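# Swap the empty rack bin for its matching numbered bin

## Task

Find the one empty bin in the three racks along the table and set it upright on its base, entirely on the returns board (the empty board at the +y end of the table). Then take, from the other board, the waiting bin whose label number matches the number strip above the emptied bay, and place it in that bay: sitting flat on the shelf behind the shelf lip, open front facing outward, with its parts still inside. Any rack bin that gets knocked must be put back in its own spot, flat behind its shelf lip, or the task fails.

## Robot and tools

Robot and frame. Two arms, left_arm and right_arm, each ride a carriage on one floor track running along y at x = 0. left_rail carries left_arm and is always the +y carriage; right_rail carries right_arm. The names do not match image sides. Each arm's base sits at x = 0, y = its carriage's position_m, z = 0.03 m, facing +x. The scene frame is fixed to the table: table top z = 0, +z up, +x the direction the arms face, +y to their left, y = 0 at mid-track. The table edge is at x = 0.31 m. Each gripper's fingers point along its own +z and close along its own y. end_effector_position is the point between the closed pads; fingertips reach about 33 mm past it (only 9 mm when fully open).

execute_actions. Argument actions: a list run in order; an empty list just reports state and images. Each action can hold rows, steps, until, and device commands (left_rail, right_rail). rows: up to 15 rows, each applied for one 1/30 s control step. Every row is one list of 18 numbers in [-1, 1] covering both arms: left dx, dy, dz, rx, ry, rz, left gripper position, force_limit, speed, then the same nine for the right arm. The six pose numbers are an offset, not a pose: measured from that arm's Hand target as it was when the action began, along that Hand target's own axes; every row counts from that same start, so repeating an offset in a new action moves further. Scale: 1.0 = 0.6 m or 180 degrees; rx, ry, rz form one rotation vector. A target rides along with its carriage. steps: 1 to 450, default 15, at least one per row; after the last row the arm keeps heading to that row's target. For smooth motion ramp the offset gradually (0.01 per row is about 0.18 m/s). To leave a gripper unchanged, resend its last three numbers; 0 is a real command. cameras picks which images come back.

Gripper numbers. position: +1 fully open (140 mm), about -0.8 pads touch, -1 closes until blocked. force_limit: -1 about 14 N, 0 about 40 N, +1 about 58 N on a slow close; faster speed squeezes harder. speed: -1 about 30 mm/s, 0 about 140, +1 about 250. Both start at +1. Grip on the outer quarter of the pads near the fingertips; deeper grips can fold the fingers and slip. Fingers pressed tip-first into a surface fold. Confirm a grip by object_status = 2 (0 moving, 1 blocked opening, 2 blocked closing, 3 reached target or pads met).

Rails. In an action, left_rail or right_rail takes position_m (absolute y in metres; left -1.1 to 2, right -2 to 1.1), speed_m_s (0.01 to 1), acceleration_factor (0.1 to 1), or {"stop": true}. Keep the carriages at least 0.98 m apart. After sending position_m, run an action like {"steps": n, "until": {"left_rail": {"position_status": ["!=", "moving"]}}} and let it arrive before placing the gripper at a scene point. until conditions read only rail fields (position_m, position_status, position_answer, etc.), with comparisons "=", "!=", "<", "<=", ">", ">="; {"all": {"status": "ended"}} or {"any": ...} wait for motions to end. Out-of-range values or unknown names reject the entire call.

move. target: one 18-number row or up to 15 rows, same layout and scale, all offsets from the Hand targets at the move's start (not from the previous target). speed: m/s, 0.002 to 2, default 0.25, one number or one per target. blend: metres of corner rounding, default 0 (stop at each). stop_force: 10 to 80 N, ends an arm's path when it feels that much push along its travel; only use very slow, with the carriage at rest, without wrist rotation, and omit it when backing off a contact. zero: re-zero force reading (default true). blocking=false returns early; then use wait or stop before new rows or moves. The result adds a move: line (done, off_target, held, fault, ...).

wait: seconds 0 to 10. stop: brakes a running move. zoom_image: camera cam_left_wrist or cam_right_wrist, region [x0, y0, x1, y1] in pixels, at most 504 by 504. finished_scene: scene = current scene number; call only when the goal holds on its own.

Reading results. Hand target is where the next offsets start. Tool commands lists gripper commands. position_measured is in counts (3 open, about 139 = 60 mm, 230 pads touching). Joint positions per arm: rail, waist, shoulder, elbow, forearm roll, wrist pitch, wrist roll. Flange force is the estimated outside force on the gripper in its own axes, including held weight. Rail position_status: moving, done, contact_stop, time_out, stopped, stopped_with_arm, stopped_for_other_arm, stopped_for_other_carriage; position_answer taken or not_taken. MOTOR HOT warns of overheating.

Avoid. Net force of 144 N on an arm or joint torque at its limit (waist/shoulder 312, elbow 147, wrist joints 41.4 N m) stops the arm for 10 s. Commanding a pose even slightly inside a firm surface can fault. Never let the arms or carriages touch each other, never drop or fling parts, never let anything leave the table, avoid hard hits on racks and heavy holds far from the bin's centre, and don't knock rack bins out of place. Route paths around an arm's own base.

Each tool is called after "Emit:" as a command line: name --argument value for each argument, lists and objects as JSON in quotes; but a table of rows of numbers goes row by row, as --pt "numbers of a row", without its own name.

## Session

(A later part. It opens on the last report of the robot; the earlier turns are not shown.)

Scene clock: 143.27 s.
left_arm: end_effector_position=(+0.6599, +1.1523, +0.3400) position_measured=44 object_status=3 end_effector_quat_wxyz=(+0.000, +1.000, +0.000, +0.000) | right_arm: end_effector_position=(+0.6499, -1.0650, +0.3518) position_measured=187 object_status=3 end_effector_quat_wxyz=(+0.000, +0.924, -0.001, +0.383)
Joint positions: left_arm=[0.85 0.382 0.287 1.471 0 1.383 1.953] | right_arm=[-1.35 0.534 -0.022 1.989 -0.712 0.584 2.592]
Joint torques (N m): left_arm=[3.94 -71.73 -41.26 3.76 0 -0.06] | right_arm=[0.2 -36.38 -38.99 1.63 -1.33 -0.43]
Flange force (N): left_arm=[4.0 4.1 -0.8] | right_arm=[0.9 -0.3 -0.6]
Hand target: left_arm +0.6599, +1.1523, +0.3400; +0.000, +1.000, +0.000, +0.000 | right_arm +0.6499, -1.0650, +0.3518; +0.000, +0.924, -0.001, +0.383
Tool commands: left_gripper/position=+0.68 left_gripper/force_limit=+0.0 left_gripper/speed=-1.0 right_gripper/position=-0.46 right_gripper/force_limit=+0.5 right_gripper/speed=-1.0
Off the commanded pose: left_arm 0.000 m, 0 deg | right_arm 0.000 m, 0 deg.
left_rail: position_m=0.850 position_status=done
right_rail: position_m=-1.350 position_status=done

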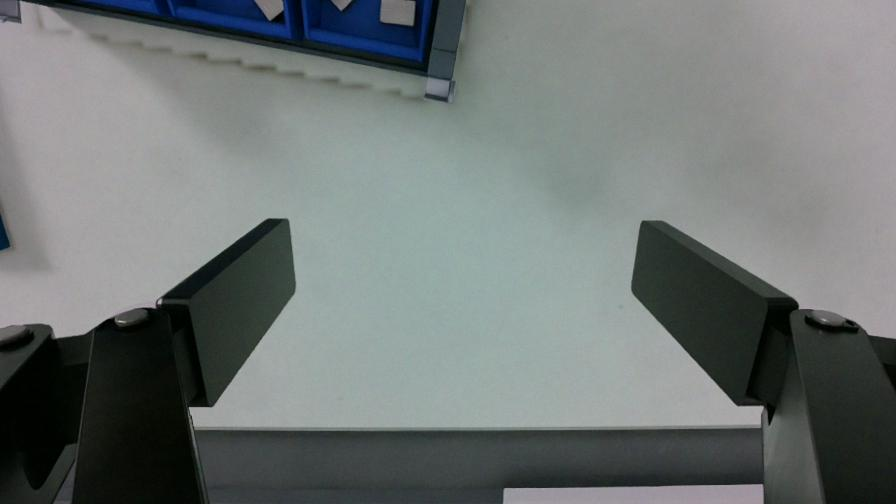

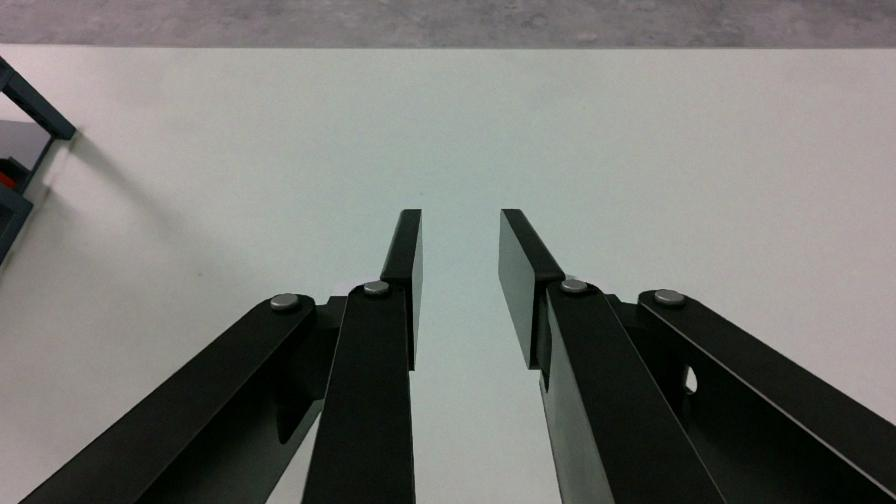

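Emit:
execute_actions --actions '[{"right_rail":{"position_m":-0.15},"left_rail":{"position_m":0.9},"steps":150,"until":{"all":{"status":"ended"}}}]' --cameras '["cam_right_wrist"]'

Emit:
move --target '[0,0,0,0,0.25,0,0.68,0,-1,0,0,0,0,0,0,-0.46,0.5,-1]' --speed 0.4

Scene clock: 146.63 s.
left_arm: end_effector_position=(+0.6599, +1.2023, +0.3400) position_measured=44 object_status=3 end_effector_quat_wxyz=(+0.000, +1.000, +0.000, +0.000) | right_arm: end_effector_position=(+0.6499, +0.1349, +0.3518) position_measured=187 object_status=3 end_effector_quat_wxyz=(+0.000, +0.924, -0.001, +0.383)
Joint positions: left_arm=[0.9 0.382 0.287 1.471 0 1.383 1.953] | right_arm=[-0.15 0.534 -0.022 1.989 -0.712 0.584 2.592]
Joint torques (N m): left_arm=[4.07 -71.9 -41.17 3.75 0 -0.1] | right_arm=[0.35 -36.58 -38.98 1.57 -1.38 -0.42]
Flange force (N): left_arm=[4.3 4.0 -0.6] | right_arm=[1.2 -0.2 -0.4]
Hand target: left_arm +0.6599, +1.2023, +0.3400; +0.000, +1.000, +0.000, +0.000 | right_arm +0.6499, +0.1349, +0.3518; +0.000, +0.924, -0.001, +0.383
Tool commands: left_gripper/position=+0.68 left_gripper/force_limit=+0.0 left_gripper/speed=-1.0 right_gripper/position=-0.46 right_gripper/force_limit=+0.5 right_gripper/speed=-1.0
Off the commanded pose: left_arm 0.000 m, 0 deg | right_arm 0.000 m, 0 deg.
left_rail: position_m=0.900 position_status=done
right_rail: position_m=-0.150 position_status=done
Images, in order (width x height): cam_right_wrist 896x504.

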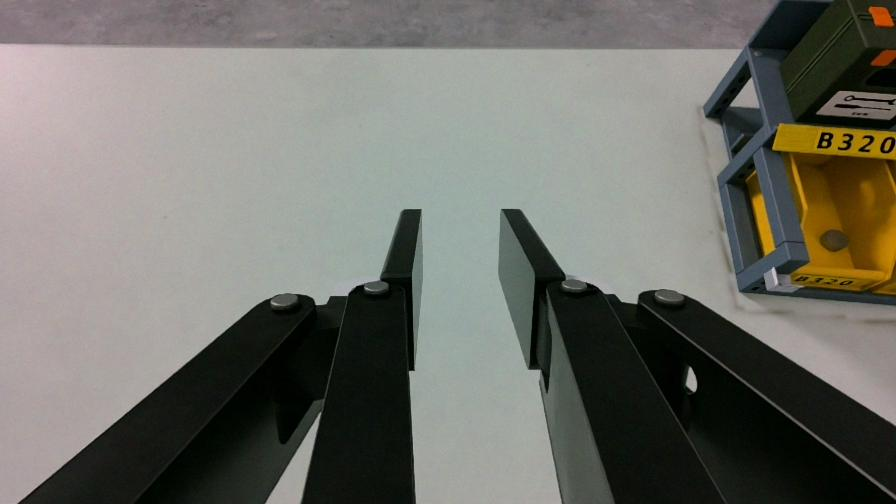

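Scene clock: 148.23 s.
left_arm: end_effector_position=(+0.6599, +1.2023, +0.3401) position_measured=44 object_status=3 end_effector_quat_wxyz=(+0.000, +0.924, +0.000, +0.383) | right_arm: end_effector_position=(+0.6499, +0.1350, +0.3518) position_measured=187 object_status=3 end_effector_quat_wxyz=(+0.000, +0.924, -0.001, +0.383)
Joint positions: left_arm=[0.9 0.552 0.015 1.974 -0.746 0.578 2.641] | right_arm=[-0.15 0.534 -0.022 1.989 -0.712 0.584 2.592]
Joint torques (N m): left_arm=[4.13 -40.4 -38.84 1.48 -0.87 -0.18] | right_arm=[0.17 -36.4 -38.95 1.58 -1.34 -0.45]
Flange force (N): left_arm=[4.6 6.8 2.5] | right_arm=[1.2 -0.4 -0.9]
Hand target: left_arm +0.6599, +1.2023, +0.3400; +0.000, +0.924, +0.000, +0.383 | right_arm +0.6499, +0.1350, +0.3518; +0.000, +0.924, -0.001, +0.383
Off the commanded pose: left_arm 0.000 m, 0 deg | right_arm 0.000 m, 0 deg.
left_rail: position_m=0.900 position_status=done
right_rail: position_m=-0.150 position_status=done
move: done

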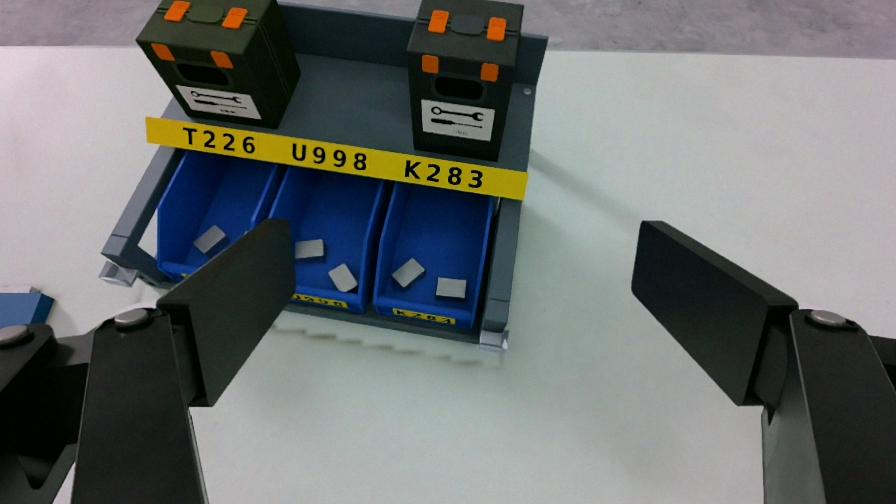

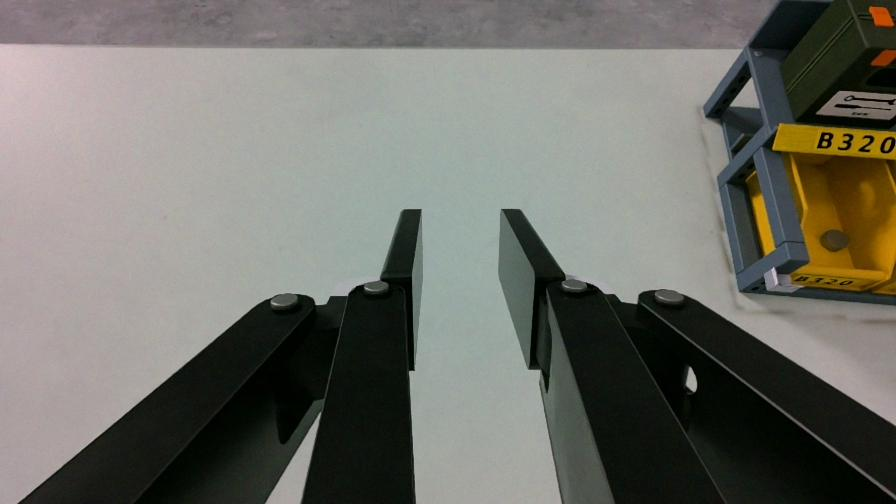

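Emit:
execute_actions --actions '[{"right_rail":{"position_m":-0.97},"steps":150,"until":{"all":{"status":"ended"}}}]' --cameras '["cam_right_wrist"]'

Emit:
zoom_image --camera "cam_right_wrist" --region '[0, 100, 400, 400]'

Emit:
execute_actions --actions '[{"right_rail":{"position_m":-1.9},"steps":150,"until":{"all":{"status":"ended"}}}]' --cameras '["cam_right_wrist"]'

Scene clock: 151.03 s.
left_arm: end_effector_position=(+0.6599, +1.2023, +0.3400) position_measured=44 object_status=3 end_effector_quat_wxyz=(+0.000, +0.924, +0.000, +0.383) | right_arm: end_effector_position=(+0.6499, -0.6850, +0.3518) position_measured=187 object_status=3 end_effector_quat_wxyz=(+0.000, +0.924, -0.001, +0.383)
Joint positions: left_arm=[0.9 0.552 0.015 1.974 -0.746 0.578 2.641] | right_arm=[-0.97 0.534 -0.022 1.989 -0.712 0.584 2.592]
Joint torques (N m): left_arm=[3.98 -40.05 -38.82 1.5 -0.92 -0.1] | right_arm=[0.25 -36.48 -38.93 1.55 -1.39 -0.42]
Flange force (N): left_arm=[4.6 7.0 1.9] | right_arm=[1.5 -0.3 -0.9]
Hand target: left_arm +0.6599, +1.2023, +0.3400; +0.000, +0.924, +0.000, +0.383 | right_arm +0.6499, -0.6850, +0.3518; +0.000, +0.924, -0.001, +0.383
Tool commands: left_gripper/position=+0.68 left_gripper/force_limit=+0.0 left_gripper/speed=-1.0 right_gripper/position=-0.46 right_gripper/force_limit=+0.5 right_gripper/speed=-1.0
Off the commanded pose: left_arm 0.000 m, 0 deg | right_arm 0.000 m, 0 deg.
left_rail: position_m=0.900 position_status=done
right_rail: position_m=-0.970 position_status=done
Images, in order (width x height): cam_right_wrist 896x504.

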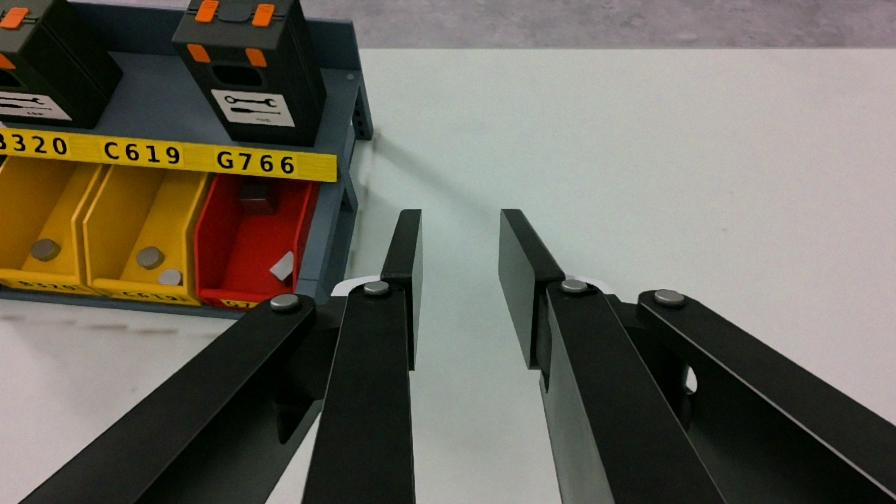

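Scaled by 1.260 from the camera's 896x504 image, which has a finer 1280x720 frame.

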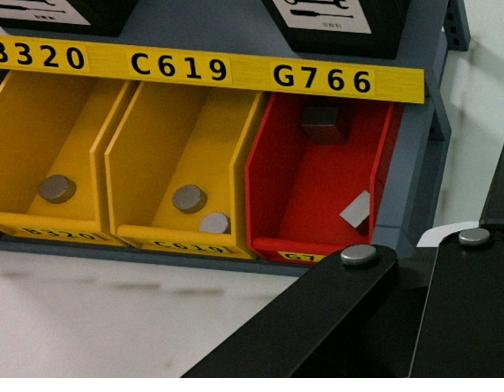

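Scene clock: 153.57 s.
left_arm: end_effector_position=(+0.6599, +1.2023, +0.3400) position_measured=44 object_status=3 end_effector_quat_wxyz=(+0.000, +0.924, +0.000, +0.383) | right_arm: end_effector_position=(+0.6499, -1.6150, +0.3518) position_measured=187 object_status=3 end_effector_quat_wxyz=(+0.000, +0.924, -0.001, +0.383)
Joint positions: left_arm=[0.9 0.552 0.015 1.974 -0.746 0.578 2.641] | right_arm=[-1.9 0.534 -0.022 1.989 -0.712 0.584 2.592]
Joint torques (N m): left_arm=[3.94 -40.15 -38.87 1.52 -0.89 -0.08] | right_arm=[0.01 -36.67 -39.21 1.55 -1.35 -0.41]
Flange force (N): left_arm=[4.3 6.9 2.2] | right_arm=[0.5 -0.6 -0.4]
Hand target: left_arm +0.6599, +1.2023, +0.3400; +0.000, +0.924, +0.000, +0.383 | right_arm +0.6499, -1.6150, +0.3518; +0.000, +0.924, -0.001, +0.383
Tool commands: left_gripper/position=+0.68 left_gripper/force_limit=+0.0 left_gripper/speed=-1.0 right_gripper/position=-0.46 right_gripper/force_limit=+0.5 right_gripper/speed=-1.0
Off the commanded pose: left_arm 0.000 m, 0 deg | right_arm 0.000 m, 0 deg.
left_rail: position_m=0.900 position_status=done
right_rail: position_m=-1.900 position_status=done
Images, in order (width x height): cam_right_wrist 896x504.

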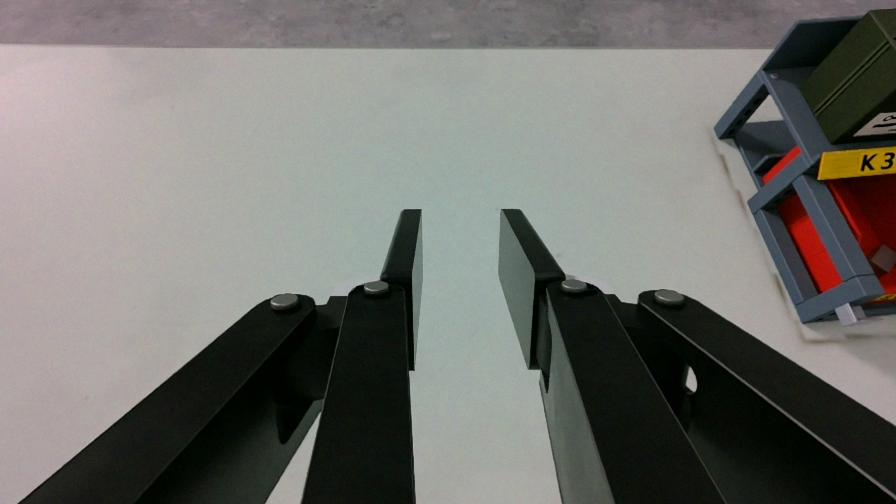

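Emit:
finished_scene --scene 2

The scene is finished: the task was done.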